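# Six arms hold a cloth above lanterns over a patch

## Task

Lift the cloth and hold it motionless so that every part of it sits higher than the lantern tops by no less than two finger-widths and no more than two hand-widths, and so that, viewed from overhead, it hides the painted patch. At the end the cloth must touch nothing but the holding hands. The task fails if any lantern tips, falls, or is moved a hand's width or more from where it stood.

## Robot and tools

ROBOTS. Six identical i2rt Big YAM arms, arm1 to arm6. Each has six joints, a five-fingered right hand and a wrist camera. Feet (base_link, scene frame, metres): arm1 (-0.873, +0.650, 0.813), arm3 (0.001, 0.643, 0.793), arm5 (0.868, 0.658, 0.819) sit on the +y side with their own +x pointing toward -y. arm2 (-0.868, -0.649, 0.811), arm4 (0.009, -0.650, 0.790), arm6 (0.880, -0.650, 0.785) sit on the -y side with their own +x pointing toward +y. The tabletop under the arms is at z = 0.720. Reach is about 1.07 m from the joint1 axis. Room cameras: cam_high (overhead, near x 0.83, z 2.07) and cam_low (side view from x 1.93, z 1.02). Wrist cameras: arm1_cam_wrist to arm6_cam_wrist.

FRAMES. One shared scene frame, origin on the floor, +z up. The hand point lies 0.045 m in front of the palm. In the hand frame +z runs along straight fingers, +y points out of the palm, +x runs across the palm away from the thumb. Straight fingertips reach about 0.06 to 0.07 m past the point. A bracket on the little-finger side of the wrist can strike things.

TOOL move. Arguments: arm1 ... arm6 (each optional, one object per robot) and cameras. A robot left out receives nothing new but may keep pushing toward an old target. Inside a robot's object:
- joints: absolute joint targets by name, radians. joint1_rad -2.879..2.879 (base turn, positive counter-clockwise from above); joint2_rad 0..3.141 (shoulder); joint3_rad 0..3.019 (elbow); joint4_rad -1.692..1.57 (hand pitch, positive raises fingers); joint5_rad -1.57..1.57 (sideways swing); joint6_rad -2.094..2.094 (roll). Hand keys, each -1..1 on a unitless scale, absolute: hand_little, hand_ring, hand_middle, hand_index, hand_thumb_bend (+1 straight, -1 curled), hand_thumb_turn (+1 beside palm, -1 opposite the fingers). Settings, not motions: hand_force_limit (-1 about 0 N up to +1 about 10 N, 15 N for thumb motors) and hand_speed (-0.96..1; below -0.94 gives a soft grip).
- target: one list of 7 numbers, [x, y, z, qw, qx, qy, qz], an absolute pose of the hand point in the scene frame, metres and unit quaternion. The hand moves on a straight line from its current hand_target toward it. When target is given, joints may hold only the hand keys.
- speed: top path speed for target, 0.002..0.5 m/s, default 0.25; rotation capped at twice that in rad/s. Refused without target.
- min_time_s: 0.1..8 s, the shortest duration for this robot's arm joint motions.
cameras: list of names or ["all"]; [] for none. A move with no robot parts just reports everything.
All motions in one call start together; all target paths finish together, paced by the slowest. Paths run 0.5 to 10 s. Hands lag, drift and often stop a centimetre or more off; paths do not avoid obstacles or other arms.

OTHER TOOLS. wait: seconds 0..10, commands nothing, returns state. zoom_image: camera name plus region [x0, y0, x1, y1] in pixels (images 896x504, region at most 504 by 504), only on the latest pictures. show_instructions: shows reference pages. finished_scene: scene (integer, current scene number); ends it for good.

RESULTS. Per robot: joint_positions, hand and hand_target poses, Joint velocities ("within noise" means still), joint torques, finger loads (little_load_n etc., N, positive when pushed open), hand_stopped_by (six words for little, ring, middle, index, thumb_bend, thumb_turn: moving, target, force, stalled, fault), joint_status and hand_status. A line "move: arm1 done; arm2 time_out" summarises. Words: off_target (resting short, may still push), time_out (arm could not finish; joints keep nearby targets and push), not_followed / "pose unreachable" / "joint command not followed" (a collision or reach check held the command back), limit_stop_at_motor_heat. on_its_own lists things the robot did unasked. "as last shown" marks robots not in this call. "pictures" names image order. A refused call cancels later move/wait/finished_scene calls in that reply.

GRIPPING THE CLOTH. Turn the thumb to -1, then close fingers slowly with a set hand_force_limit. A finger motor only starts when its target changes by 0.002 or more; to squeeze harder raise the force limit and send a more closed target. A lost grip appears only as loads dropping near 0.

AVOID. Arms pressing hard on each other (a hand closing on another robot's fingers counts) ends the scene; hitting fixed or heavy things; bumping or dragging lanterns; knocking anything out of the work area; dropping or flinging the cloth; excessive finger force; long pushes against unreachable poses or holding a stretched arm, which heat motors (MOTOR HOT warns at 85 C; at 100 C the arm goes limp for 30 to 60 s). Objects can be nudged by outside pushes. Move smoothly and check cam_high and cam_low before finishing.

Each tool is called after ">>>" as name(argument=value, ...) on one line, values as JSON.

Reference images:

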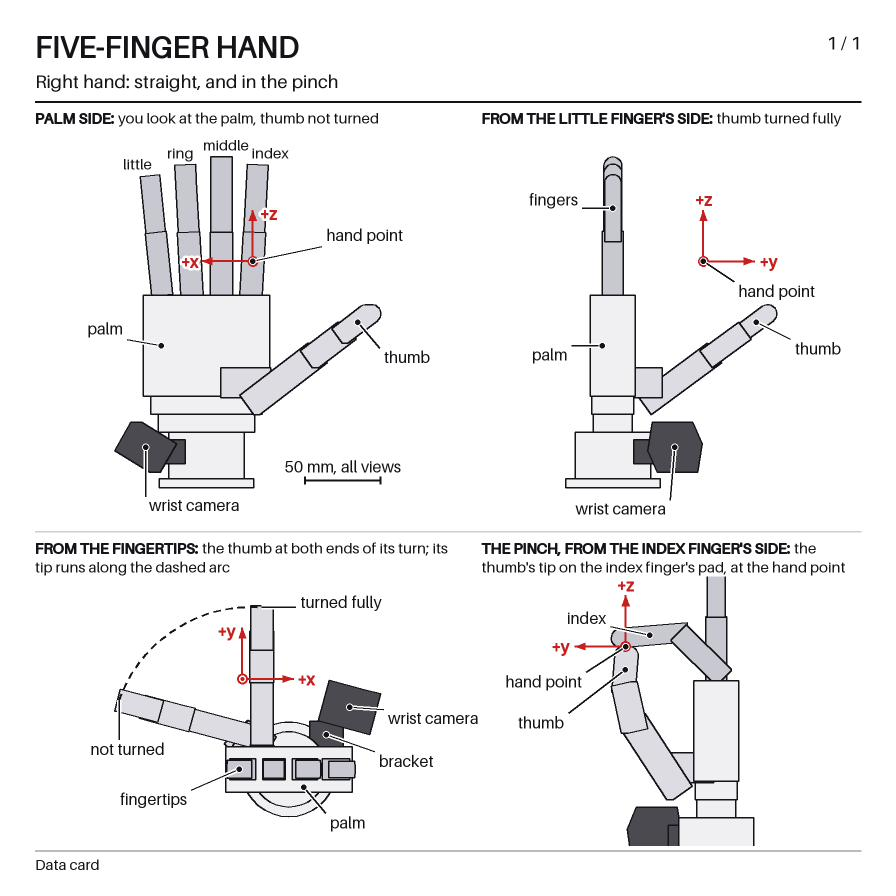

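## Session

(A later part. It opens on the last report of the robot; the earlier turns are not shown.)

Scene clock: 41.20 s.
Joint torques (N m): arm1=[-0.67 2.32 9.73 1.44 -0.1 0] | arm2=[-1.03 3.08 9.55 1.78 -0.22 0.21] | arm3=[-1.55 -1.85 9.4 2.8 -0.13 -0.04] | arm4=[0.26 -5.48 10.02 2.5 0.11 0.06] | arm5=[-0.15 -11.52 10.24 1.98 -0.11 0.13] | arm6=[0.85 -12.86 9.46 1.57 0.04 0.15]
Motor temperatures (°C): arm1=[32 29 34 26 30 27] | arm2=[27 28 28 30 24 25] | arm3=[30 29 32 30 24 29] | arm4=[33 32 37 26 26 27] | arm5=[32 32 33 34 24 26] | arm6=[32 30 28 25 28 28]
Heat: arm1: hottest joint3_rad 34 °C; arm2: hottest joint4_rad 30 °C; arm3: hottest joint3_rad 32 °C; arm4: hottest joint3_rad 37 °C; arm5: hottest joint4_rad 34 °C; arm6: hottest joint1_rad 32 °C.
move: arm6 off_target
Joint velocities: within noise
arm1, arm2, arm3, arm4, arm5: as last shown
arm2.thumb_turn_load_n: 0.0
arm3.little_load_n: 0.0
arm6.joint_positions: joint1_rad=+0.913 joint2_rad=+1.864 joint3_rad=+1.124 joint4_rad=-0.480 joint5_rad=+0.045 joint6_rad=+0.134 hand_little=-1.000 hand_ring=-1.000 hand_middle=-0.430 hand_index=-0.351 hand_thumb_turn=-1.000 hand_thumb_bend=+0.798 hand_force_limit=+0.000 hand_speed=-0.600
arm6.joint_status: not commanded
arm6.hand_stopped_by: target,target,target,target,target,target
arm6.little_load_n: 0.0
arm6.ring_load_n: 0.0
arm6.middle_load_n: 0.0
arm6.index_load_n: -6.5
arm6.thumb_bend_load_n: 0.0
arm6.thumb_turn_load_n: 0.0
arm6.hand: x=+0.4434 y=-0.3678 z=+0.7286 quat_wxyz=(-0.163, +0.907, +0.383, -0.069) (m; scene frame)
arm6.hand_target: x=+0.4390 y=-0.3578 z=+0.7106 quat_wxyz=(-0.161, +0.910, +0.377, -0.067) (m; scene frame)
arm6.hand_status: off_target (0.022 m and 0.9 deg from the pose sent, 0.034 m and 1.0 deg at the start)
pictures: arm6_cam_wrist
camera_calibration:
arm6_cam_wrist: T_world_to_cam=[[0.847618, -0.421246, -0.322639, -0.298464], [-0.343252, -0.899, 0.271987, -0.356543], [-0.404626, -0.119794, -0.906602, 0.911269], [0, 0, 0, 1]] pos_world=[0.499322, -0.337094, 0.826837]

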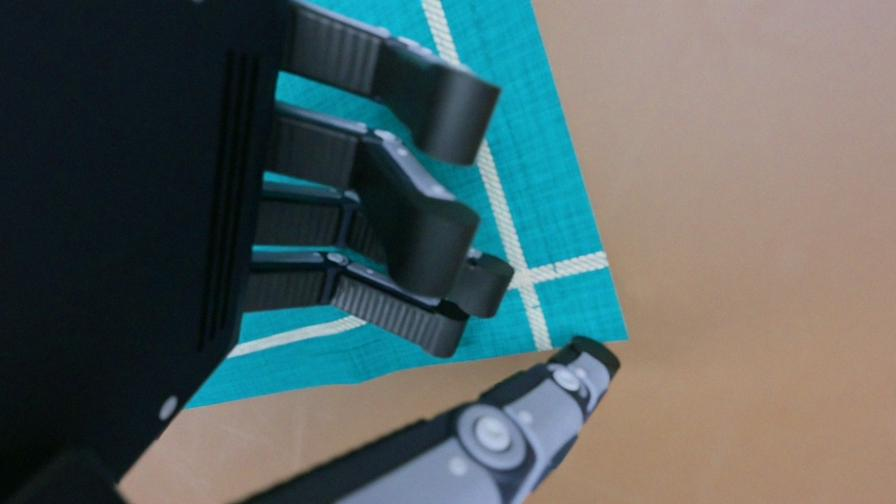

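>>> move(arm6={"target": [0.447, -0.368, 0.745, 0.2779, -0.8812, -0.3650, 0.1151], "speed": 0.08, "joints": {"hand_index": -0.275, "hand_middle": -0.38, "hand_thumb_bend": 0.5}})

>>> move(arm6={"target": [0.447, -0.368, 0.705, 0.2779, -0.8812, -0.3650, 0.1151], "speed": 0.05}, cameras=["arm6_cam_wrist"])

Scene clock: 43.97 s.
Joint torques (N m): arm1=[-0.67 2.37 9.74 1.44 -0.09 0] | arm2=[-1.03 3.08 9.55 1.8 -0.22 0.21] | arm3=[-1.55 -1.9 9.4 2.78 -0.12 -0.06] | arm4=[0.15 -5.48 10.03 2.51 0.11 0.07] | arm5=[-0.15 -11.46 10.24 1.98 -0.11 0.13] | arm6=[2.37 -16.15 6.43 1.95 0.2 0.19]
Motor temperatures (°C): arm1=[32 29 34 26 30 27] | arm2=[27 28 28 30 24 25] | arm3=[30 29 32 30 24 29] | arm4=[33 32 37 26 26 27] | arm5=[32 32 33 34 24 26] | arm6=[32 30 28 25 28 28]
Heat: arm1: hottest joint3_rad 34 °C; arm2: hottest joint4_rad 30 °C; arm3: hottest joint3_rad 32 °C; arm4: hottest joint3_rad 37 °C; arm5: hottest joint4_rad 34 °C; arm6: hottest joint1_rad 32 °C.
move: arm6 done
Joint velocities: within noise
arm1, arm2, arm3, arm4, arm5: as last shown
arm4.index_load_n: 0.5
arm6.joint_positions: joint1_rad=+0.918 joint2_rad=+1.740 joint3_rad=+0.912 joint4_rad=-0.166 joint5_rad=+0.089 joint6_rad=+0.138 hand_little=-1.000 hand_ring=-1.000 hand_middle=-0.380 hand_index=-0.275 hand_thumb_turn=-1.000 hand_thumb_bend=+0.500 hand_force_limit=+0.000 hand_speed=-0.600
arm6.joint_status: all done
arm6.hand_stopped_by: target,target,target,target,target,target
arm6.little_load_n: 0.0
arm6.ring_load_n: 0.0
arm6.middle_load_n: 0.5
arm6.index_load_n: 0.0
arm6.thumb_bend_load_n: 0.0
arm6.thumb_turn_load_n: 0.0
arm6.hand: x=+0.4524 y=-0.3674 z=+0.7386 quat_wxyz=(-0.266, +0.886, +0.365, -0.109) (m; scene frame)
arm6.hand_target: x=+0.4470 y=-0.3681 z=+0.7449 quat_wxyz=(-0.278, +0.881, +0.365, -0.115) (m; scene frame)
arm6.hand_status: done (0.008 m and 1.6 deg from the pose sent, 0.017 m and 14.7 deg at the start)
pictures: none

Scene clock: 45.37 s.
Joint torques (N m): arm1=[-0.67 2.37 9.73 1.44 -0.09 0.01] | arm2=[-1.03 3.19 9.54 1.78 -0.23 0.21] | arm3=[-1.61 -1.96 9.42 2.82 -0.14 -0.06] | arm4=[0.15 -5.36 10.04 2.52 0.12 0.07] | arm5=[-0.15 -11.52 10.24 1.99 -0.11 0.13] | arm6=[2.73 -11.4 5.59 1.85 0.23 0.14]
Motor temperatures (°C): arm1=[32 29 34 26 30 27] | arm2=[27 28 28 30 24 25] | arm3=[30 29 32 30 24 29] | arm4=[33 32 37 26 26 27] | arm5=[32 32 33 34 24 26] | arm6=[32 30 28 25 28 28]
Heat: arm1: hottest joint3_rad 34 °C; arm2: hottest joint4_rad 30 °C; arm3: hottest joint3_rad 32 °C; arm4: hottest joint3_rad 37 °C; arm5: hottest joint4_rad 34 °C; arm6: hottest joint1_rad 32 °C.
move: arm6 off_target
Joint velocities: within noise
arm1.joint_positions: joint1_rad=-0.769 joint2_rad=+0.580 joint3_rad=+1.413 joint4_rad=-1.635 joint5_rad=-0.148 joint6_rad=-1.247 hand_little=+1.000 hand_ring=+1.000 hand_middle=+1.000 hand_index=+1.000 hand_thumb_turn=+1.000 hand_thumb_bend=+1.000 hand_force_limit=+0.000 hand_speed=-0.800
arm1.joint_status: not commanded
arm1.hand_stopped_by: target,target,target,target,target,target
arm1.little_load_n: 0.0
arm1.ring_load_n: 0.0
arm1.middle_load_n: 0.0
arm1.index_load_n: 0.0
arm1.thumb_bend_load_n: 0.0
arm1.thumb_turn_load_n: 0.0
arm1.hand: x=-0.9874 y=+0.5535 z=+1.2626 quat_wxyz=(+0.287, +0.245, -0.890, +0.255) (m; scene frame)
arm1.hand_target: x=-0.9870 y=+0.5539 z=+1.2707 quat_wxyz=(+0.296, +0.245, -0.886, +0.261) (m; scene frame)
arm1.hand_status: not commanded
arm2.joint_positions: joint1_rad=-0.190 joint2_rad=+0.599 joint3_rad=+1.434 joint4_rad=-1.566 joint5_rad=-0.217 joint6_rad=-1.305 hand_little=+1.000 hand_ring=+1.000 hand_middle=+1.000 hand_index=+1.000 hand_thumb_turn=+1.000 hand_thumb_bend=+1.000 hand_force_limit=+0.000 hand_speed=-0.800
arm2.joint_status: not commanded
arm2.hand_stopped_by: target,target,target,target,target,target
arm2.little_load_n: 0.0
arm2.ring_load_n: 0.0
arm2.middle_load_n: 0.0
arm2.index_load_n: 0.0
arm2.thumb_bend_load_n: 0.0
arm2.thumb_turn_load_n: 0.0
arm2.hand: x=-0.8190 y=-0.4776 z=+1.2763 quat_wxyz=(-0.360, +0.759, +0.501, +0.210) (m; scene frame)
arm2.hand_target: x=-0.8190 y=-0.4777 z=+1.2867 quat_wxyz=(-0.368, +0.753, +0.499, +0.218) (m; scene frame)
arm2.hand_status: not commanded
arm3.joint_positions: joint1_rad=-0.709 joint2_rad=+0.899 joint3_rad=+0.478 joint4_rad=-0.238 joint5_rad=-0.311 joint6_rad=-0.239 hand_little=+1.000 hand_ring=+1.000 hand_middle=+0.000 hand_index=+0.000 hand_thumb_turn=-1.000 hand_thumb_bend=+0.500 hand_force_limit=+0.000 hand_speed=+0.000
arm3.joint_status: not commanded
arm3.hand_stopped_by: target,target,target,target,target,target
arm3.little_load_n: 0.0
arm3.ring_load_n: 0.0
arm3.middle_load_n: 0.0
arm3.index_load_n: 0.0
arm3.thumb_bend_load_n: 0.0
arm3.thumb_turn_load_n: 0.0
arm3.hand: x=-0.1747 y=+0.3329 z=+0.8990 quat_wxyz=(+0.079, -0.146, -0.877, +0.450) (m; scene frame)
arm3.hand_target: x=-0.1800 y=+0.3302 z=+0.9002 quat_wxyz=(+0.080, -0.154, -0.874, +0.455) (m; scene frame)
arm3.hand_status: not commanded
arm4.joint_positions: joint1_rad=+0.535 joint2_rad=+1.143 joint3_rad=+0.636 joint4_rad=-0.134 joint5_rad=+0.284 joint6_rad=+0.182 hand_little=+1.000 hand_ring=+1.000 hand_middle=+0.000 hand_index=+0.000 hand_thumb_turn=-1.000 hand_thumb_bend=+0.500 hand_force_limit=+0.000 hand_speed=+0.000
arm4.joint_status: not commanded
arm4.hand_stopped_by: target,target,target,target,target,target
arm4.little_load_n: 0.0
arm4.ring_load_n: 0.0
arm4.middle_load_n: 0.0
arm4.index_load_n: 0.0
arm4.thumb_bend_load_n: 0.0
arm4.thumb_turn_load_n: -0.5
arm4.hand: x=-0.1922 y=-0.2510 z=+0.9004 quat_wxyz=(-0.457, +0.886, +0.077, -0.033) (m; scene frame)
arm4.hand_target: x=-0.1999 y=-0.2501 z=+0.9001 quat_wxyz=(-0.460, +0.884, +0.077, -0.040) (m; scene frame)
arm4.hand_status: not commanded
arm5.joint_positions: joint1_rad=-0.881 joint2_rad=+1.466 joint3_rad=+0.816 joint4_rad=-0.031 joint5_rad=-0.342 joint6_rad=-0.252 hand_little=+1.000 hand_ring=+1.000 hand_middle=+0.000 hand_index=+0.000 hand_thumb_turn=-1.000 hand_thumb_bend=+0.500 hand_force_limit=+0.000 hand_speed=+0.000
arm5.joint_status: not commanded
arm5.hand_stopped_by: target,target,target,target,target,target
arm5.little_load_n: 0.0
arm5.ring_load_n: 0.0
arm5.middle_load_n: 0.0
arm5.index_load_n: 0.0
arm5.thumb_bend_load_n: 0.0
arm5.thumb_turn_load_n: 0.0
arm5.hand: x=+0.5083 y=+0.2899 z=+0.8890 quat_wxyz=(+0.110, -0.226, -0.865, +0.434) (m; scene frame)
arm5.hand_target: x=+0.4907 y=+0.2808 z=+0.9005 quat_wxyz=(+0.120, -0.230, -0.857, +0.446) (m; scene frame)
arm5.hand_status: not commanded
arm6.joint_positions: joint1_rad=+0.918 joint2_rad=+1.764 joint3_rad=+0.897 joint4_rad=-0.052 joint5_rad=+0.089 joint6_rad=+0.139 hand_little=-1.000 hand_ring=-1.000 hand_middle=-0.380 hand_index=-0.275 hand_thumb_turn=-1.000 hand_thumb_bend=+0.500 hand_force_limit=+0.000 hand_speed=-0.600
arm6.joint_status: not commanded
arm6.hand_stopped_by: target,target,target,target,target,target
arm6.little_load_n: 0.0
arm6.ring_load_n: 0.0
arm6.middle_load_n: 0.0
arm6.index_load_n: -5.0
arm6.thumb_bend_load_n: 0.0
arm6.thumb_turn_load_n: 0.0
arm6.hand: x=+0.4390 y=-0.3576 z=+0.7340 quat_wxyz=(-0.297, +0.876, +0.359, -0.128) (m; scene frame)
arm6.hand_target: x=+0.4482 y=-0.3686 z=+0.7066 quat_wxyz=(-0.278, +0.881, +0.365, -0.115) (m; scene frame)
arm6.hand_status: off_target (0.032 m and 2.8 deg from the pose sent, 0.034 m and 1.6 deg at the start)
pictures: arm6_cam_wrist
camera_calibration:
arm6_cam_wrist: T_world_to_cam=[[0.738891, -0.34294, -0.580027, -0.0240091], [-0.313414, -0.93693, 0.154704, -0.290883], [-0.596499, 0.067479, -0.799772, 0.988364], [0, 0, 0, 1]] pos_world=[0.516132, -0.347465, 0.821541]

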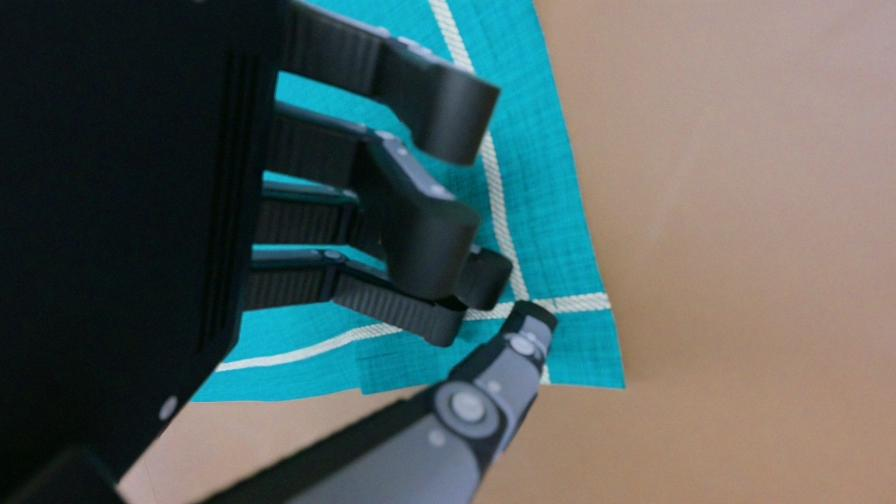

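>>> move(arm6={"target": [0.424, -0.359, 0.755, 0.2779, -0.8812, -0.3650, 0.1151], "speed": 0.1, "joints": {"hand_index": -0.47, "hand_middle": -0.62, "hand_thumb_bend": 0.8}})

>>> move(arm6={"target": [0.424, -0.359, 0.718, 0.2779, -0.8812, -0.3650, 0.1151], "speed": 0.05}, cameras=["arm6_cam_wrist"])

Scene clock: 47.13 s.
Joint torques (N m): arm1=[-0.67 2.32 9.74 1.46 -0.1 0] | arm2=[-1.03 3.19 9.54 1.83 -0.22 0.22] | arm3=[-1.61 -1.79 9.46 2.78 -0.12 -0.04] | arm4=[0.26 -5.42 10.02 2.52 0.12 0.07] | arm5=[-0.21 -11.46 10.24 1.98 -0.11 0.13] | arm6=[2.84 -16.38 10.22 0.69 0.25 0.24]
Motor temperatures (°C): arm1=[32 29 34 26 30 27] | arm2=[27 28 28 30 24 25] | arm3=[30 29 32 30 24 29] | arm4=[33 32 37 26 26 27] | arm5=[32 32 33 34 24 26] | arm6=[32 30 28 25 28 28]
Heat: arm1: hottest joint3_rad 34 °C; arm2: hottest joint4_rad 30 °C; arm3: hottest joint3_rad 32 °C; arm4: hottest joint3_rad 37 °C; arm5: hottest joint4_rad 34 °C; arm6: hottest joint1_rad 32 °C.
move: arm6 off_target
Joint velocities: within noise
arm1, arm2, arm3, arm4, arm5: as last shown
arm1.middle_load_n: -0.5
arm2.little_load_n: 0.5
arm4.thumb_turn_load_n: 0.0
arm6.joint_positions: joint1_rad=+0.931 joint2_rad=+1.765 joint3_rad=+0.948 joint4_rad=-0.184 joint5_rad=+0.096 joint6_rad=+0.142 hand_little=-1.000 hand_ring=-1.000 hand_middle=-0.620 hand_index=-0.470 hand_thumb_turn=-1.000 hand_thumb_bend=+0.800 hand_force_limit=+0.000 hand_speed=-0.600
arm6.joint_status: all done
arm6.hand_stopped_by: target,target,target,target,target,target
arm6.little_load_n: 0.0
arm6.ring_load_n: 0.0
arm6.middle_load_n: 0.0
arm6.index_load_n: 0.0
arm6.thumb_bend_load_n: 0.0
arm6.thumb_turn_load_n: 0.0
arm6.hand: x=+0.4411 y=-0.3658 z=+0.7373 quat_wxyz=(-0.265, +0.885, +0.368, -0.106) (m; scene frame)
arm6.hand_target: x=+0.4245 y=-0.3593 z=+0.7553 quat_wxyz=(-0.278, +0.881, +0.365, -0.115) (m; scene frame)
arm6.hand_status: off_target (0.026 m and 1.9 deg from the pose sent, 0.026 m and 2.8 deg at the start)
pictures: none

Scene clock: 48.40 s.
Joint torques (N m): arm1=[-0.67 2.43 9.73 1.46 -0.09 0] | arm2=[-1.03 3.25 9.55 1.8 -0.22 0.2] | arm3=[-1.44 -1.9 9.36 2.74 -0.13 -0.05] | arm4=[0.21 -5.42 10.02 2.51 0.11 0.06] | arm5=[-0.21 -11.52 10.22 1.98 -0.11 0.13] | arm6=[2.73 -12.92 8.24 1.96 0.23 0.21]
Motor temperatures (°C): arm1=[32 29 34 26 30 27] | arm2=[27 28 28 30 24 25] | arm3=[30 29 32 30 24 29] | arm4=[33 32 37 26 26 27] | arm5=[32 32 33 34 24 26] | arm6=[32 30 29 25 28 28]
Heat: arm1: hottest joint3_rad 34 °C; arm2: hottest joint4_rad 30 °C; arm3: hottest joint3_rad 32 °C; arm4: hottest joint3_rad 37 °C; arm5: hottest joint4_rad 34 °C; arm6: hottest joint1_rad 32 °C.
move: arm6 off_target
Joint velocities: within noise
arm1, arm2, arm3, arm4, arm5: as last shown
arm1.middle_load_n: 0.0
arm2.little_load_n: 0.0
arm5.index_load_n: 0.5
arm6.joint_positions: joint1_rad=+0.931 joint2_rad=+1.793 joint3_rad=+0.948 joint4_rad=-0.123 joint5_rad=+0.096 joint6_rad=+0.143 hand_little=-1.000 hand_ring=-1.000 hand_middle=-0.620 hand_index=-0.470 hand_thumb_turn=-1.000 hand_thumb_bend=+0.801 hand_force_limit=+0.000 hand_speed=-0.600
arm6.joint_status: not commanded
arm6.hand_stopped_by: target,target,target,target,target,target
arm6.little_load_n: 0.0
arm6.ring_load_n: 0.0
arm6.middle_load_n: 0.0
arm6.index_load_n: 0.0
arm6.thumb_bend_load_n: 1.5
arm6.thumb_turn_load_n: 0.0
arm6.hand: x=+0.4324 y=-0.3598 z=+0.7294 quat_wxyz=(-0.278, +0.881, +0.365, -0.115) (m; scene frame)
arm6.hand_target: x=+0.4245 y=-0.3593 z=+0.7183 quat_wxyz=(-0.278, +0.881, +0.365, -0.115) (m; scene frame)
arm6.hand_status: off_target (0.014 m and 0.1 deg from the pose sent, 0.027 m and 1.9 deg at the start)
pictures: arm6_cam_wrist
camera_calibration:
arm6_cam_wrist: T_world_to_cam=[[0.764057, -0.354276, -0.539171, -0.0674255], [-0.315826, -0.93414, 0.166244, -0.300583], [-0.562557, 0.043264, -0.825625, 0.976377], [0, 0, 0, 1]] pos_world=[0.505853, -0.346915, 0.819738]

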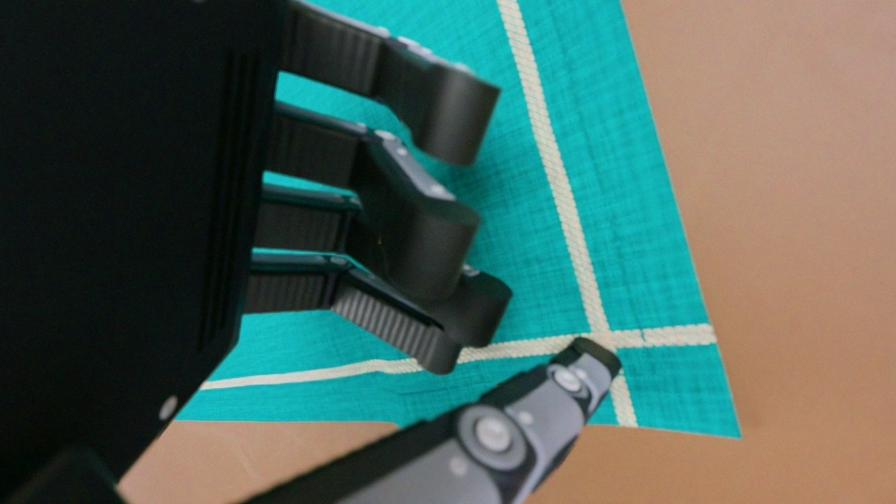

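>>> move(arm6={"target": [0.424, -0.359, 0.700, 0.2779, -0.8812, -0.3650, 0.1151], "speed": 0.05})

>>> move(arm6={"joints": {"hand_thumb_bend": 0.45}}, cameras=["arm6_cam_wrist"])

Scene clock: 49.53 s.
Joint torques (N m): arm1=[-0.62 2.37 9.74 1.43 -0.09 0] | arm2=[-1.03 3.25 9.57 1.73 -0.23 0.21] | arm3=[-1.61 -1.85 9.42 2.82 -0.13 -0.06] | arm4=[0.21 -5.48 10.03 2.5 0.11 0.06] | arm5=[-0.15 -11.46 10.24 1.98 -0.11 0.13] | arm6=[2.14 -10.52 7.34 1.92 0.25 0.2]
Motor temperatures (°C): arm1=[32 29 34 26 30 27] | arm2=[27 28 28 30 24 25] | arm3=[30 29 32 30 24 29] | arm4=[33 32 38 26 26 27] | arm5=[32 32 33 34 24 26] | arm6=[32 30 29 25 28 28]
Heat: arm1: hottest joint3_rad 34 °C; arm2: hottest joint4_rad 30 °C; arm3: hottest joint3_rad 32 °C; arm4: hottest joint3_rad 38 °C; arm5: hottest joint4_rad 34 °C; arm6: hottest joint1_rad 32 °C.
move: arm6 off_target
Joint velocities: within noise
arm1, arm2, arm3, arm4, arm5: as last shown
arm1.thumb_bend_load_n: -0.5
arm4.ring_load_n: -0.5
arm5.index_load_n: 0.0
arm5.thumb_bend_load_n: -0.5
arm6.joint_positions: joint1_rad=+0.931 joint2_rad=+1.803 joint3_rad=+0.948 joint4_rad=-0.072 joint5_rad=+0.096 joint6_rad=+0.145 hand_little=-1.000 hand_ring=-1.000 hand_middle=-0.620 hand_index=-0.470 hand_thumb_turn=-1.000 hand_thumb_bend=+0.801 hand_force_limit=+0.000 hand_speed=-0.600
arm6.joint_status: not commanded
arm6.hand_stopped_by: target,target,target,target,target,target
arm6.little_load_n: 0.0
arm6.ring_load_n: 0.0
arm6.middle_load_n: 0.5
arm6.index_load_n: 0.0
arm6.thumb_bend_load_n: 3.5
arm6.thumb_turn_load_n: -0.5
arm6.hand: x=+0.4233 y=-0.3534 z=+0.7304 quat_wxyz=(-0.294, +0.876, +0.361, -0.125) (m; scene frame)
arm6.hand_target: x=+0.4256 y=-0.3599 z=+0.7015 quat_wxyz=(-0.278, +0.881, +0.365, -0.115) (m; scene frame)
arm6.hand_status: off_target (0.031 m and 2.3 deg from the pose sent, 0.031 m and 0.1 deg at the start)
pictures: none

Scene clock: 50.50 s.
Joint torques (N m): arm1=[-0.67 2.32 9.74 1.44 -0.09 0] | arm2=[-1.08 3.14 9.52 1.78 -0.23 0.21] | arm3=[-1.49 -1.96 9.44 2.78 -0.12 -0.05] | arm4=[0.21 -5.48 10.06 2.5 0.12 0.06] | arm5=[-0.15 -11.46 10.24 1.99 -0.1 0.12] | arm6=[2.61 -10.81 7.38 1.69 0.27 0.13]
Motor temperatures (°C): arm1=[32 29 34 26 30 27] | arm2=[27 28 28 30 24 25] | arm3=[30 29 32 30 24 29] | arm4=[33 32 38 26 26 27] | arm5=[32 32 34 34 24 26] | arm6=[32 30 29 25 28 28]
Heat: arm1: hottest joint3_rad 34 °C; arm2: hottest joint4_rad 30 °C; arm3: hottest joint3_rad 32 °C; arm4: hottest joint3_rad 38 °C; arm5: hottest joint3_rad 34 °C; arm6: hottest joint1_rad 32 °C.
move: arm6 done
Joint velocities: within noise
arm1, arm2, arm3, arm4, arm5: as last shown
arm1.thumb_bend_load_n: 0.0
arm4.ring_load_n: 0.0
arm5.thumb_bend_load_n: 0.0
arm6.joint_positions: joint1_rad=+0.931 joint2_rad=+1.803 joint3_rad=+0.948 joint4_rad=-0.067 joint5_rad=+0.096 joint6_rad=+0.148 hand_little=-1.000 hand_ring=-1.000 hand_middle=-0.620 hand_index=-0.470 hand_thumb_turn=-1.000 hand_thumb_bend=+0.467 hand_force_limit=+0.000 hand_speed=-0.600
arm6.joint_status: all done
arm6.hand_stopped_by: target,target,target,target,force,target
arm6.little_load_n: 0.0
arm6.ring_load_n: 0.0
arm6.middle_load_n: 0.5
arm6.index_load_n: 0.0
arm6.thumb_bend_load_n: 7.0
arm6.thumb_turn_load_n: 0.5
arm6.hand: x=+0.4219 y=-0.3529 z=+0.7311 quat_wxyz=(-0.296, +0.876, +0.359, -0.127) (m; scene frame)
arm6.hand_target: x=+0.4256 y=-0.3599 z=+0.7015 quat_wxyz=(-0.278, +0.881, +0.365, -0.115) (m; scene frame)
arm6.hand_status: not commanded
pictures: arm6_cam_wrist
camera_calibration:
arm6_cam_wrist: T_world_to_cam=[[0.740254, -0.342889, -0.578318, -0.0132277], [-0.312523, -0.937084, 0.155572, -0.292487], [-0.595277, 0.0655748, -0.800841, 0.975085], [0, 0, 0, 1]] pos_world=[0.498829, -0.342562, 0.818741]

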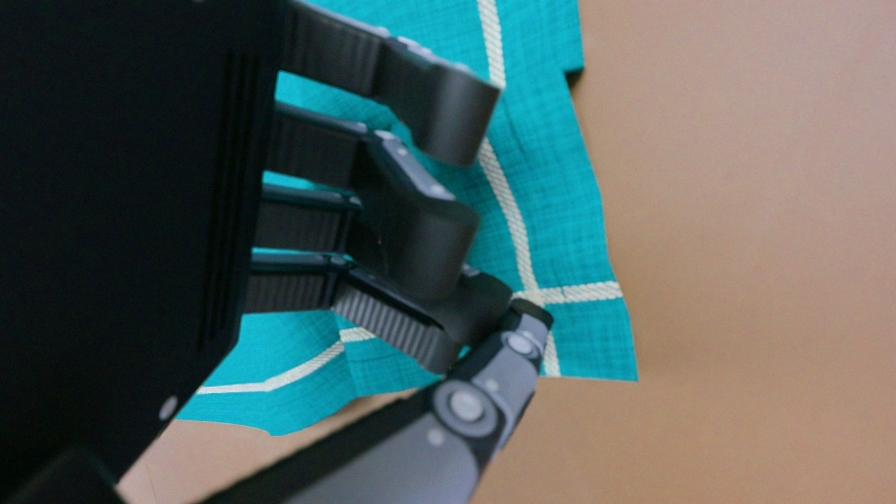

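>>> move(arm6={"joints": {"hand_thumb_bend": 0.2, "hand_force_limit": 0.2}}, cameras=["arm6_cam_wrist"])

>>> zoom_image(camera="arm6_cam_wrist", region=[400, 200, 680, 480])

Scene clock: 51.37 s.
Joint torques (N m): arm1=[-0.67 2.43 9.73 1.46 -0.1 0.01] | arm2=[-1.03 3.14 9.55 1.77 -0.23 0.21] | arm3=[-1.55 -1.79 9.42 2.84 -0.12 -0.05] | arm4=[0.21 -5.42 10.03 2.54 0.12 0.07] | arm5=[-0.15 -11.46 10.22 1.98 -0.11 0.13] | arm6=[2.26 -10.58 7.32 1.65 0.26 0.17]
Motor temperatures (°C): arm1=[32 29 34 26 30 27] | arm2=[27 28 28 30 24 25] | arm3=[30 29 32 30 24 29] | arm4=[33 32 38 26 26 27] | arm5=[32 32 34 34 24 26] | arm6=[32 30 29 25 28 28]
Heat: arm1: hottest joint3_rad 34 °C; arm2: hottest joint4_rad 30 °C; arm3: hottest joint3_rad 32 °C; arm4: hottest joint3_rad 38 °C; arm5: hottest joint3_rad 34 °C; arm6: hottest joint1_rad 32 °C.
move: arm6 off_target
Joint velocities: within noise
arm1, arm2, arm3, arm4, arm5: as last shown
arm4.thumb_turn_load_n: -0.5
arm6.joint_positions: joint1_rad=+0.931 joint2_rad=+1.803 joint3_rad=+0.948 joint4_rad=-0.067 joint5_rad=+0.096 joint6_rad=+0.148 hand_little=-1.000 hand_ring=-1.000 hand_middle=-0.620 hand_index=-0.470 hand_thumb_turn=-1.000 hand_thumb_bend=+0.456 hand_force_limit=+0.200 hand_speed=-0.600
arm6.joint_status: hand_thumb_bend off_target (ended at +0.456, target +0.200); the others done
arm6.hand_stopped_by: target,target,target,target,force,target
arm6.little_load_n: 0.0
arm6.ring_load_n: 0.0
arm6.middle_load_n: 0.5
arm6.index_load_n: 0.0
arm6.thumb_bend_load_n: 10.0
arm6.thumb_turn_load_n: 1.0
arm6.hand: x=+0.4219 y=-0.3529 z=+0.7311 quat_wxyz=(-0.296, +0.876, +0.359, -0.127) (m; scene frame)
arm6.hand_target: x=+0.4256 y=-0.3599 z=+0.7015 quat_wxyz=(-0.278, +0.881, +0.365, -0.115) (m; scene frame)
arm6.hand_status: not commanded
pictures: arm6_cam_wrist
camera_calibration:
arm6_cam_wrist: T_world_to_cam=[[0.740254, -0.342889, -0.578318, -0.0132277], [-0.312523, -0.937084, 0.155572, -0.292487], [-0.595277, 0.0655748, -0.800841, 0.975085], [0, 0, 0, 1]] pos_world=[0.498829, -0.342562, 0.818741]

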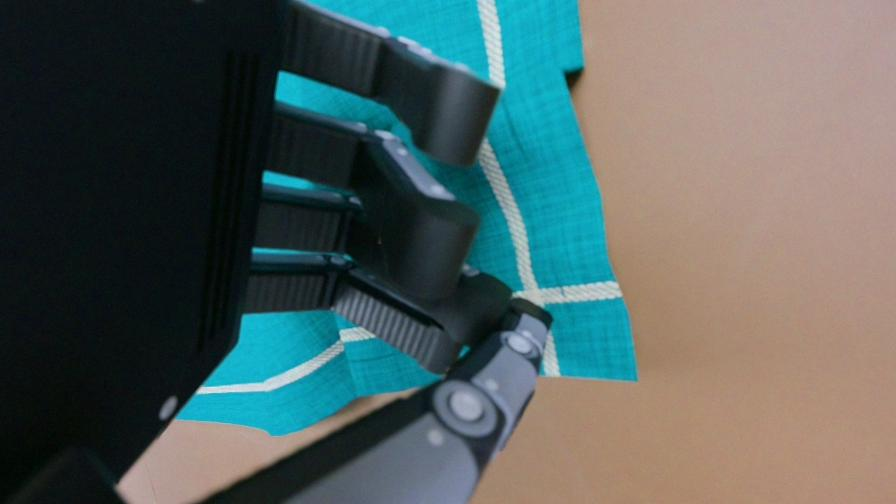

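Scaled by 1.800 from the camera's 896x504 image, which has a finer 1280x720 frame.

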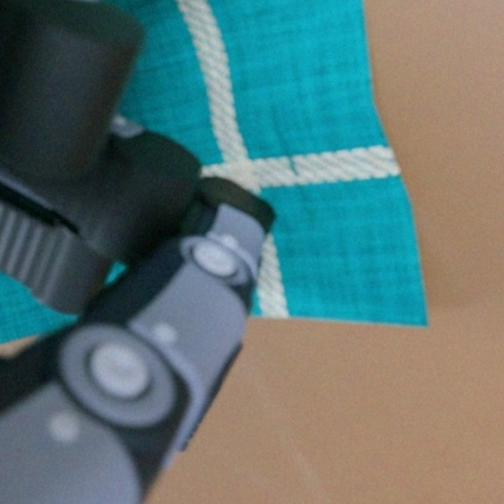

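>>> move(arm6={"target": [0.424, -0.354, 0.77, 0.2779, -0.8812, -0.3650, 0.1151], "speed": 0.05}, cameras=["arm6_cam_wrist", "cam_high"])

Scene clock: 53.47 s.
Joint torques (N m): arm1=[-0.67 2.37 9.74 1.44 -0.1 0] | arm2=[-1.03 3.14 9.58 1.81 -0.22 0.22] | arm3=[-1.67 -1.96 9.42 2.82 -0.12 -0.05] | arm4=[0.21 -5.42 10.03 2.51 0.11 0.06] | arm5=[-0.15 -11.46 10.22 1.98 -0.11 0.13] | arm6=[1.67 -15.79 10.4 0.59 0.05 0.07]
Motor temperatures (°C): arm1=[32 29 34 26 30 27] | arm2=[27 28 28 30 24 25] | arm3=[30 29 32 30 24 29] | arm4=[33 32 38 26 26 27] | arm5=[32 32 34 34 24 26] | arm6=[32 30 29 25 28 28]
Heat: arm1: hottest joint3_rad 34 °C; arm2: hottest joint4_rad 30 °C; arm3: hottest joint3_rad 32 °C; arm4: hottest joint3_rad 38 °C; arm5: hottest joint3_rad 34 °C; arm6: hottest joint1_rad 32 °C.
move: arm6 off_target
Joint velocities: within noise
arm1, arm2, arm3, arm4, arm5: as last shown
arm2.middle_load_n: -0.5
arm4.thumb_turn_load_n: 0.0
arm6.joint_positions: joint1_rad=+0.931 joint2_rad=+1.740 joint3_rad=+0.968 joint4_rad=-0.226 joint5_rad=+0.096 joint6_rad=+0.148 hand_little=-1.000 hand_ring=-1.000 hand_middle=-0.620 hand_index=-0.470 hand_thumb_turn=-1.000 hand_thumb_bend=+0.456 hand_force_limit=+0.200 hand_speed=-0.600
arm6.joint_status: not commanded
arm6.hand_stopped_by: target,target,target,target,force,target
arm6.little_load_n: 0.0
arm6.ring_load_n: 0.0
arm6.middle_load_n: 1.0
arm6.index_load_n: 0.5
arm6.thumb_bend_load_n: 9.5
arm6.thumb_turn_load_n: 1.5
arm6.hand: x=+0.4374 y=-0.3639 z=+0.7530 quat_wxyz=(-0.265, +0.886, +0.365, -0.108) (m; scene frame)
arm6.hand_target: x=+0.4244 y=-0.3543 z=+0.7702 quat_wxyz=(-0.278, +0.881, +0.365, -0.115) (m; scene frame)
arm6.hand_status: off_target (0.024 m and 1.8 deg from the pose sent, 0.039 m and 2.7 deg at the start)
pictures: arm6_cam_wrist, cam_high
camera_calibration:
arm6_cam_wrist: T_world_to_cam=[[0.774609, -0.367359, -0.514809, -0.087599], [-0.323278, -0.929615, 0.176936, -0.309984], [-0.543573, 0.0293698, -0.838848, 0.995392], [0, 0, 0, 1]] pos_world=[0.508713, -0.34958, 0.844733]

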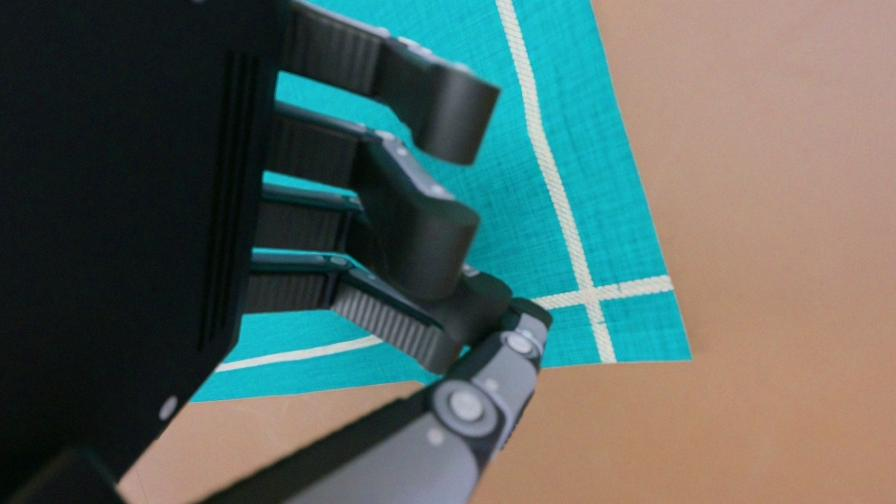

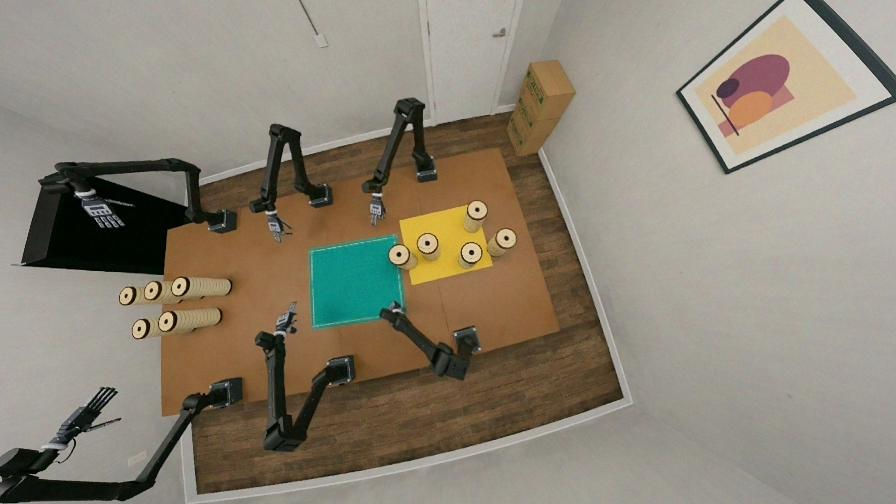

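>>> move(arm6={"target": [0.434, -0.370, 0.765, 0.3160, -0.8682, -0.3596, 0.1309], "speed": 0.1, "joints": {"hand_index": -0.30, "hand_middle": -0.36, "hand_thumb_bend": 0.8}})

>>> move(arm6={"target": [0.434, -0.370, 0.705, 0.3160, -0.8682, -0.3596, 0.1309], "speed": 0.06}, cameras=["arm6_cam_wrist"])

Scene clock: 55.53 s.
Joint torques (N m): arm1=[-0.67 2.43 9.73 1.46 -0.09 0] | arm2=[-0.97 3.08 9.54 1.78 -0.23 0.21] | arm3=[-1.55 -1.9 9.44 2.8 -0.12 -0.06] | arm4=[0.15 -5.48 10.04 2.5 0.12 0.06] | arm5=[-0.15 -11.52 10.22 1.98 -0.11 0.13] | arm6=[2.32 -15.15 6.75 1.89 0.27 0.23]
Motor temperatures (°C): arm1=[32 29 34 26 30 26] | arm2=[27 28 28 30 24 25] | arm3=[30 29 32 30 24 29] | arm4=[33 32 38 26 26 27] | arm5=[32 32 34 34 24 26] | arm6=[32 30 29 25 28 28]
Heat: arm1: hottest joint3_rad 34 °C; arm2: hottest joint4_rad 30 °C; arm3: hottest joint3_rad 32 °C; arm4: hottest joint3_rad 38 °C; arm5: hottest joint3_rad 34 °C; arm6: hottest joint1_rad 32 °C.
move: arm6 done
Joint velocities: arm1=[-0.015 -0.005 -0.002 -0.007 0.022 -0.168] | arm2=[within noise] | arm3=[within noise] | arm4=[within noise] | arm5=[within noise] | arm6=[within noise]
arm1, arm2, arm3, arm4, arm5: as last shown
arm2.middle_load_n: 0.0
arm4.index_load_n: 0.5
arm6.joint_positions: joint1_rad=+0.945 joint2_rad=+1.694 joint3_rad=+0.884 joint4_rad=-0.101 joint5_rad=+0.118 joint6_rad=+0.148 hand_little=-1.000 hand_ring=-1.000 hand_middle=-0.360 hand_index=-0.300 hand_thumb_turn=-1.000 hand_thumb_bend=+0.800 hand_force_limit=+0.200 hand_speed=-0.600
arm6.joint_status: all done
arm6.hand_stopped_by: target,target,target,target,target,target
arm6.little_load_n: 0.0
arm6.ring_load_n: 0.5
arm6.middle_load_n: 0.0
arm6.index_load_n: 0.0
arm6.thumb_bend_load_n: 0.0
arm6.thumb_turn_load_n: 0.0
arm6.hand: x=+0.4393 y=-0.3691 z=+0.7586 quat_wxyz=(-0.305, +0.872, +0.361, -0.124) (m; scene frame)
arm6.hand_target: x=+0.4340 y=-0.3700 z=+0.7651 quat_wxyz=(-0.316, +0.868, +0.360, -0.131) (m; scene frame)
arm6.hand_status: done (0.008 m and 1.6 deg from the pose sent, 0.014 m and 6.7 deg at the start)
pictures: none

Scene clock: 57.13 s.
Joint torques (N m): arm1=[-0.62 2.32 9.73 1.46 -0.09 0] | arm2=[-0.97 3.14 9.55 1.83 -0.23 0.21] | arm3=[-1.61 -1.79 9.4 2.84 -0.13 -0.05] | arm4=[0.15 -5.48 10.04 2.52 0.12 0.07] | arm5=[-0.15 -11.46 10.24 1.98 -0.11 0.12] | arm6=[2.32 -10.87 5.6 1.91 0.25 0.16]
Motor temperatures (°C): arm1=[32 29 34 26 30 26] | arm2=[27 28 29 30 24 25] | arm3=[30 29 33 30 24 29] | arm4=[33 32 38 26 26 27] | arm5=[32 32 34 34 24 26] | arm6=[32 30 29 25 28 28]
Heat: arm1: hottest joint3_rad 34 °C; arm2: hottest joint4_rad 30 °C; arm3: hottest joint3_rad 33 °C; arm4: hottest joint3_rad 38 °C; arm5: hottest joint3_rad 34 °C; arm6: hottest joint1_rad 32 °C.
move: arm6 off_target
Joint velocities: within noise
arm1.joint_positions: joint1_rad=-0.769 joint2_rad=+0.580 joint3_rad=+1.413 joint4_rad=-1.635 joint5_rad=-0.148 joint6_rad=-1.247 hand_little=+1.000 hand_ring=+1.000 hand_middle=+1.000 hand_index=+1.000 hand_thumb_turn=+1.000 hand_thumb_bend=+1.000 hand_force_limit=+0.000 hand_speed=-0.800
arm1.joint_status: not commanded
arm1.hand_stopped_by: target,target,target,target,target,target
arm1.little_load_n: 0.0
arm1.ring_load_n: 0.0
arm1.middle_load_n: 0.0
arm1.index_load_n: 0.0
arm1.thumb_bend_load_n: 0.0
arm1.thumb_turn_load_n: -0.5
arm1.hand: x=-0.9874 y=+0.5535 z=+1.2626 quat_wxyz=(+0.287, +0.245, -0.890, +0.255) (m; scene frame)
arm1.hand_target: x=-0.9870 y=+0.5539 z=+1.2707 quat_wxyz=(+0.296, +0.245, -0.886, +0.261) (m; scene frame)
arm1.hand_status: not commanded
arm2.joint_positions: joint1_rad=-0.190 joint2_rad=+0.599 joint3_rad=+1.434 joint4_rad=-1.566 joint5_rad=-0.217 joint6_rad=-1.305 hand_little=+1.000 hand_ring=+1.000 hand_middle=+1.000 hand_index=+1.000 hand_thumb_turn=+1.000 hand_thumb_bend=+1.000 hand_force_limit=+0.000 hand_speed=-0.800
arm2.joint_status: not commanded
arm2.hand_stopped_by: target,target,target,target,target,target
arm2.little_load_n: 0.0
arm2.ring_load_n: 0.5
arm2.middle_load_n: 0.0
arm2.index_load_n: 0.0
arm2.thumb_bend_load_n: 0.0
arm2.thumb_turn_load_n: 0.0
arm2.hand: x=-0.8190 y=-0.4776 z=+1.2763 quat_wxyz=(-0.360, +0.759, +0.501, +0.210) (m; scene frame)
arm2.hand_target: x=-0.8190 y=-0.4777 z=+1.2867 quat_wxyz=(-0.368, +0.753, +0.499, +0.218) (m; scene frame)
arm2.hand_status: not commanded
arm3.joint_positions: joint1_rad=-0.709 joint2_rad=+0.899 joint3_rad=+0.478 joint4_rad=-0.238 joint5_rad=-0.311 joint6_rad=-0.239 hand_little=+1.000 hand_ring=+1.000 hand_middle=+0.000 hand_index=+0.000 hand_thumb_turn=-1.000 hand_thumb_bend=+0.500 hand_force_limit=+0.000 hand_speed=+0.000
arm3.joint_status: not commanded
arm3.hand_stopped_by: target,target,target,target,target,target
arm3.little_load_n: 0.0
arm3.ring_load_n: 0.0
arm3.middle_load_n: 0.0
arm3.index_load_n: 0.0
arm3.thumb_bend_load_n: 0.0
arm3.thumb_turn_load_n: 0.0
arm3.hand: x=-0.1747 y=+0.3329 z=+0.8990 quat_wxyz=(+0.079, -0.146, -0.877, +0.450) (m; scene frame)
arm3.hand_target: x=-0.1800 y=+0.3302 z=+0.9002 quat_wxyz=(+0.080, -0.154, -0.874, +0.455) (m; scene frame)
arm3.hand_status: not commanded
arm4.joint_positions: joint1_rad=+0.535 joint2_rad=+1.143 joint3_rad=+0.636 joint4_rad=-0.134 joint5_rad=+0.284 joint6_rad=+0.182 hand_little=+1.000 hand_ring=+1.000 hand_middle=+0.000 hand_index=+0.000 hand_thumb_turn=-1.000 hand_thumb_bend=+0.500 hand_force_limit=+0.000 hand_speed=+0.000
arm4.joint_status: not commanded
arm4.hand_stopped_by: target,target,target,target,target,target
arm4.little_load_n: 0.5
arm4.ring_load_n: 0.0
arm4.middle_load_n: 0.0
arm4.index_load_n: 0.0
arm4.thumb_bend_load_n: 0.0
arm4.thumb_turn_load_n: 0.0
arm4.hand: x=-0.1922 y=-0.2510 z=+0.9004 quat_wxyz=(-0.457, +0.886, +0.077, -0.033) (m; scene frame)
arm4.hand_target: x=-0.1999 y=-0.2501 z=+0.9001 quat_wxyz=(-0.460, +0.884, +0.077, -0.040) (m; scene frame)
arm4.hand_status: not commanded
arm5.joint_positions: joint1_rad=-0.881 joint2_rad=+1.466 joint3_rad=+0.816 joint4_rad=-0.031 joint5_rad=-0.342 joint6_rad=-0.252 hand_little=+1.000 hand_ring=+1.000 hand_middle=+0.000 hand_index=+0.000 hand_thumb_turn=-1.000 hand_thumb_bend=+0.500 hand_force_limit=+0.000 hand_speed=+0.000
arm5.joint_status: not commanded
arm5.hand_stopped_by: target,target,target,target,target,target
arm5.little_load_n: 0.0
arm5.ring_load_n: 0.0
arm5.middle_load_n: 0.0
arm5.index_load_n: 0.0
arm5.thumb_bend_load_n: 0.0
arm5.thumb_turn_load_n: 0.0
arm5.hand: x=+0.5083 y=+0.2899 z=+0.8890 quat_wxyz=(+0.110, -0.226, -0.865, +0.434) (m; scene frame)
arm5.hand_target: x=+0.4907 y=+0.2808 z=+0.9005 quat_wxyz=(+0.120, -0.230, -0.857, +0.446) (m; scene frame)
arm5.hand_status: not commanded
arm6.joint_positions: joint1_rad=+0.945 joint2_rad=+1.764 joint3_rad=+0.856 joint4_rad=+0.074 joint5_rad=+0.118 joint6_rad=+0.149 hand_little=-1.000 hand_ring=-1.000 hand_middle=-0.360 hand_index=-0.300 hand_thumb_turn=-1.000 hand_thumb_bend=+0.800 hand_force_limit=+0.200 hand_speed=-0.600
arm6.joint_status: not commanded
arm6.hand_stopped_by: target,target,target,target,target,target
arm6.little_load_n: 0.0
arm6.ring_load_n: 0.0
arm6.middle_load_n: 0.0
arm6.index_load_n: 0.0
arm6.thumb_bend_load_n: 2.0
arm6.thumb_turn_load_n: -0.5
arm6.hand: x=+0.4265 y=-0.3605 z=+0.7347 quat_wxyz=(-0.335, +0.862, +0.354, -0.143) (m; scene frame)
arm6.hand_target: x=+0.4354 y=-0.3707 z=+0.7066 quat_wxyz=(-0.316, +0.868, +0.360, -0.131) (m; scene frame)
arm6.hand_status: off_target (0.032 m and 2.8 deg from the pose sent, 0.054 m and 1.6 deg at the start)
pictures: arm6_cam_wrist
camera_calibration:
arm6_cam_wrist: T_world_to_cam=[[0.702045, -0.304499, -0.643749, 0.0609795], [-0.304231, -0.945572, 0.115483, -0.275866], [-0.643876, 0.114774, -0.756473, 0.987117], [0, 0, 0, 1]] pos_world=[0.508844, -0.355578, 0.817841]

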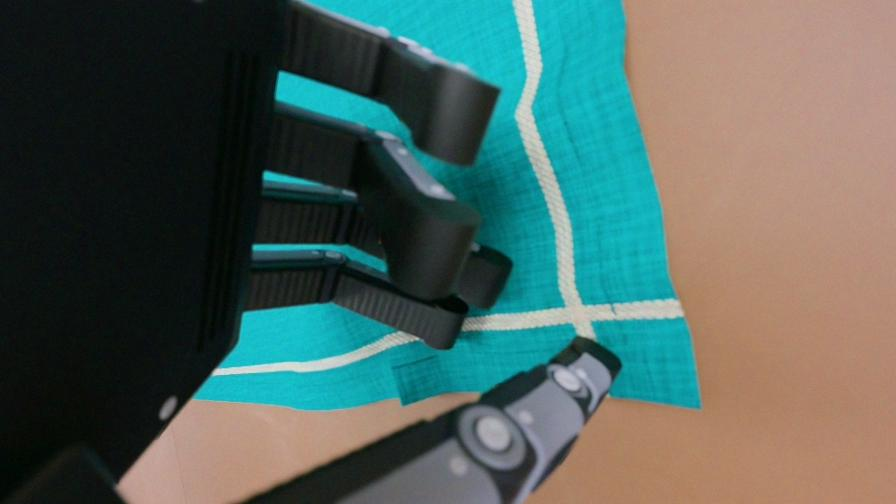

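>>> move(arm6={"joints": {"hand_thumb_bend": 0.55}}, cameras=["arm6_cam_wrist"])

>>> zoom_image(camera="arm6_cam_wrist", region=[360, 200, 640, 440])

>>> move(arm6={"joints": {"hand_thumb_bend": 0.1}}, cameras=["arm6_cam_wrist"])

>>> zoom_image(camera="arm6_cam_wrist", region=[360, 200, 640, 440])

Scene clock: 58.20 s.
Joint torques (N m): arm1=[-0.62 2.37 9.76 1.44 -0.09 0] | arm2=[-0.97 3.14 9.54 1.8 -0.23 0.21] | arm3=[-1.67 -1.79 9.43 2.74 -0.14 -0.05] | arm4=[0.21 -5.48 10.03 2.51 0.11 0.06] | arm5=[-0.15 -11.46 10.24 1.96 -0.11 0.12] | arm6=[2.26 -11.4 5.57 1.76 0.24 0.21]
Motor temperatures (°C): arm1=[32 29 34 26 30 26] | arm2=[27 28 29 30 24 25] | arm3=[30 29 33 30 24 29] | arm4=[33 32 38 26 26 27] | arm5=[32 32 34 34 24 26] | arm6=[32 30 29 25 28 28]
Heat: arm1: hottest joint3_rad 34 °C; arm2: hottest joint4_rad 30 °C; arm3: hottest joint3_rad 33 °C; arm4: hottest joint3_rad 38 °C; arm5: hottest joint3_rad 34 °C; arm6: hottest joint1_rad 32 °C.
move: arm6 done
Joint velocities: within noise
arm1, arm2, arm3, arm4, arm5: as last shown
arm1.thumb_turn_load_n: 0.0
arm2.ring_load_n: 0.0
arm4.little_load_n: 0.0
arm4.ring_load_n: -0.5
arm5.thumb_bend_load_n: 0.5
arm5.thumb_turn_load_n: -0.5
arm6.joint_positions: joint1_rad=+0.945 joint2_rad=+1.765 joint3_rad=+0.856 joint4_rad=+0.079 joint5_rad=+0.118 joint6_rad=+0.149 hand_little=-1.000 hand_ring=-1.000 hand_middle=-0.360 hand_index=-0.300 hand_thumb_turn=-1.000 hand_thumb_bend=+0.553 hand_force_limit=+0.200 hand_speed=-0.600
arm6.joint_status: all done
arm6.hand_stopped_by: target,target,target,target,target,target
arm6.little_load_n: 0.0
arm6.ring_load_n: 0.0
arm6.middle_load_n: -1.0
arm6.index_load_n: -0.5
arm6.thumb_bend_load_n: 3.5
arm6.thumb_turn_load_n: 2.0
arm6.hand: x=+0.4256 y=-0.3598 z=+0.7353 quat_wxyz=(-0.337, +0.861, +0.353, -0.144) (m; scene frame)
arm6.hand_target: x=+0.4354 y=-0.3708 z=+0.7065 quat_wxyz=(-0.316, +0.868, +0.360, -0.131) (m; scene frame)
arm6.hand_status: not commanded
pictures: arm6_cam_wrist
camera_calibration:
arm6_cam_wrist: T_world_to_cam=[[0.699424, -0.302713, -0.647434, 0.0667205], [-0.303761, -0.945891, 0.114105, -0.274837], [-0.646943, 0.116857, -0.753531, 0.986797], [0, 0, 0, 1]] pos_world=[0.508251, -0.355083, 0.81814]

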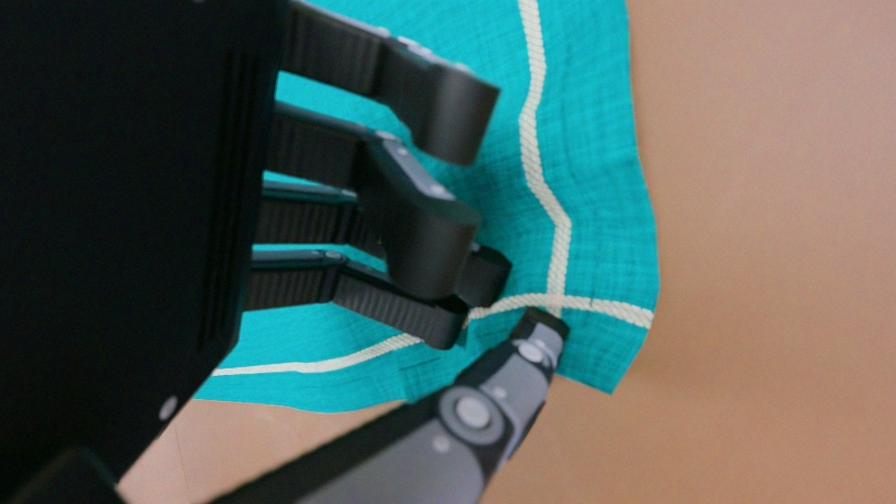

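Scaled by 1.800 from the camera's 896x504 image, which has a finer 1280x720 frame.

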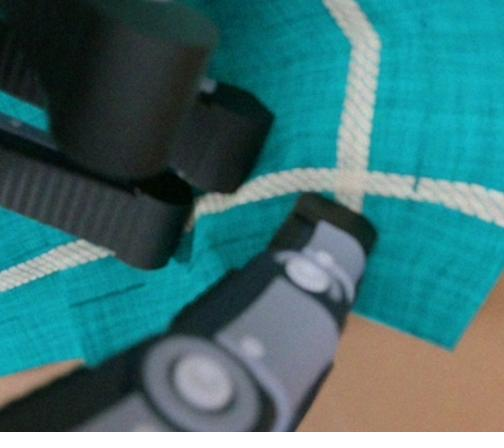

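Scene clock: 59.30 s.
Joint torques (N m): arm1=[-0.67 2.43 9.73 1.43 -0.09 0] | arm2=[-0.97 3.14 9.59 1.8 -0.22 0.21] | arm3=[-1.67 -1.9 9.44 2.78 -0.13 -0.05] | arm4=[0.15 -5.48 10.02 2.52 0.12 0.06] | arm5=[-0.15 -11.46 10.22 1.98 -0.11 0.13] | arm6=[3.37 -10.46 5.64 1.61 0.18 0.18]
Motor temperatures (°C): arm1=[32 29 34 26 30 26] | arm2=[27 28 29 30 24 25] | arm3=[30 29 33 30 24 29] | arm4=[33 32 38 26 26 27] | arm5=[32 32 34 34 24 26] | arm6=[32 30 29 25 28 28]
Heat: arm1: hottest joint3_rad 34 °C; arm2: hottest joint4_rad 30 °C; arm3: hottest joint3_rad 33 °C; arm4: hottest joint3_rad 38 °C; arm5: hottest joint3_rad 34 °C; arm6: hottest joint1_rad 32 °C.
move: arm6 off_target
Joint velocities: within noise
arm1, arm2, arm3, arm4, arm5: as last shown
arm3.middle_load_n: 0.5
arm4.ring_load_n: 0.0
arm5.thumb_bend_load_n: 0.0
arm5.thumb_turn_load_n: 0.0
arm6.joint_positions: joint1_rad=+0.945 joint2_rad=+1.765 joint3_rad=+0.856 joint4_rad=+0.083 joint5_rad=+0.120 joint6_rad=+0.149 hand_little=-1.000 hand_ring=-1.000 hand_middle=-0.360 hand_index=-0.300 hand_thumb_turn=-1.000 hand_thumb_bend=+0.410 hand_force_limit=+0.200 hand_speed=-0.600
arm6.joint_status: hand_thumb_bend off_target (ended at +0.410, target +0.100)
arm6.hand_stopped_by: target,target,target,target,force,target
arm6.little_load_n: 0.0
arm6.ring_load_n: 0.0
arm6.middle_load_n: 1.0
arm6.index_load_n: 0.0
arm6.thumb_bend_load_n: 10.0
arm6.thumb_turn_load_n: 4.0
arm6.hand: x=+0.4250 y=-0.3591 z=+0.7358 quat_wxyz=(-0.338, +0.860, +0.353, -0.145) (m; scene frame)
arm6.hand_target: x=+0.4354 y=-0.3708 z=+0.7065 quat_wxyz=(-0.316, +0.868, +0.360, -0.131) (m; scene frame)
arm6.hand_status: not commanded
pictures: arm6_cam_wrist
camera_calibration:
arm6_cam_wrist: T_world_to_cam=[[0.697467, -0.301419, -0.650144, 0.0709807], [-0.304441, -0.94593, 0.111951, -0.272524], [-0.648734, 0.119848, -0.751519, 0.987045], [0, 0, 0, 1]] pos_world=[0.507856, -0.354689, 0.81844]

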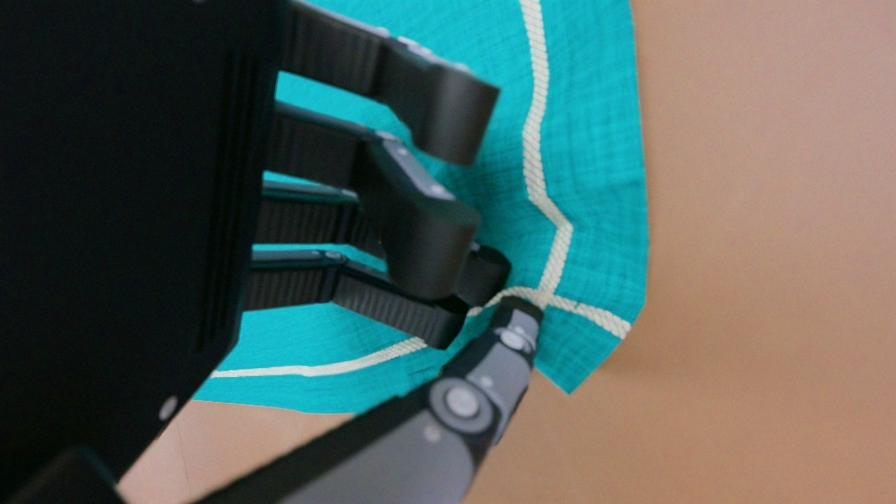

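Scaled by 1.800 from the camera's 896x504 image, which has a finer 1280x720 frame.

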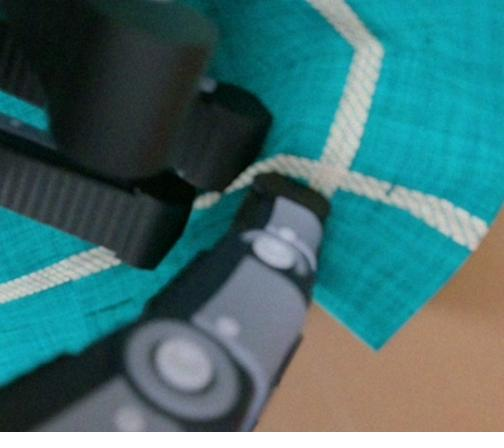

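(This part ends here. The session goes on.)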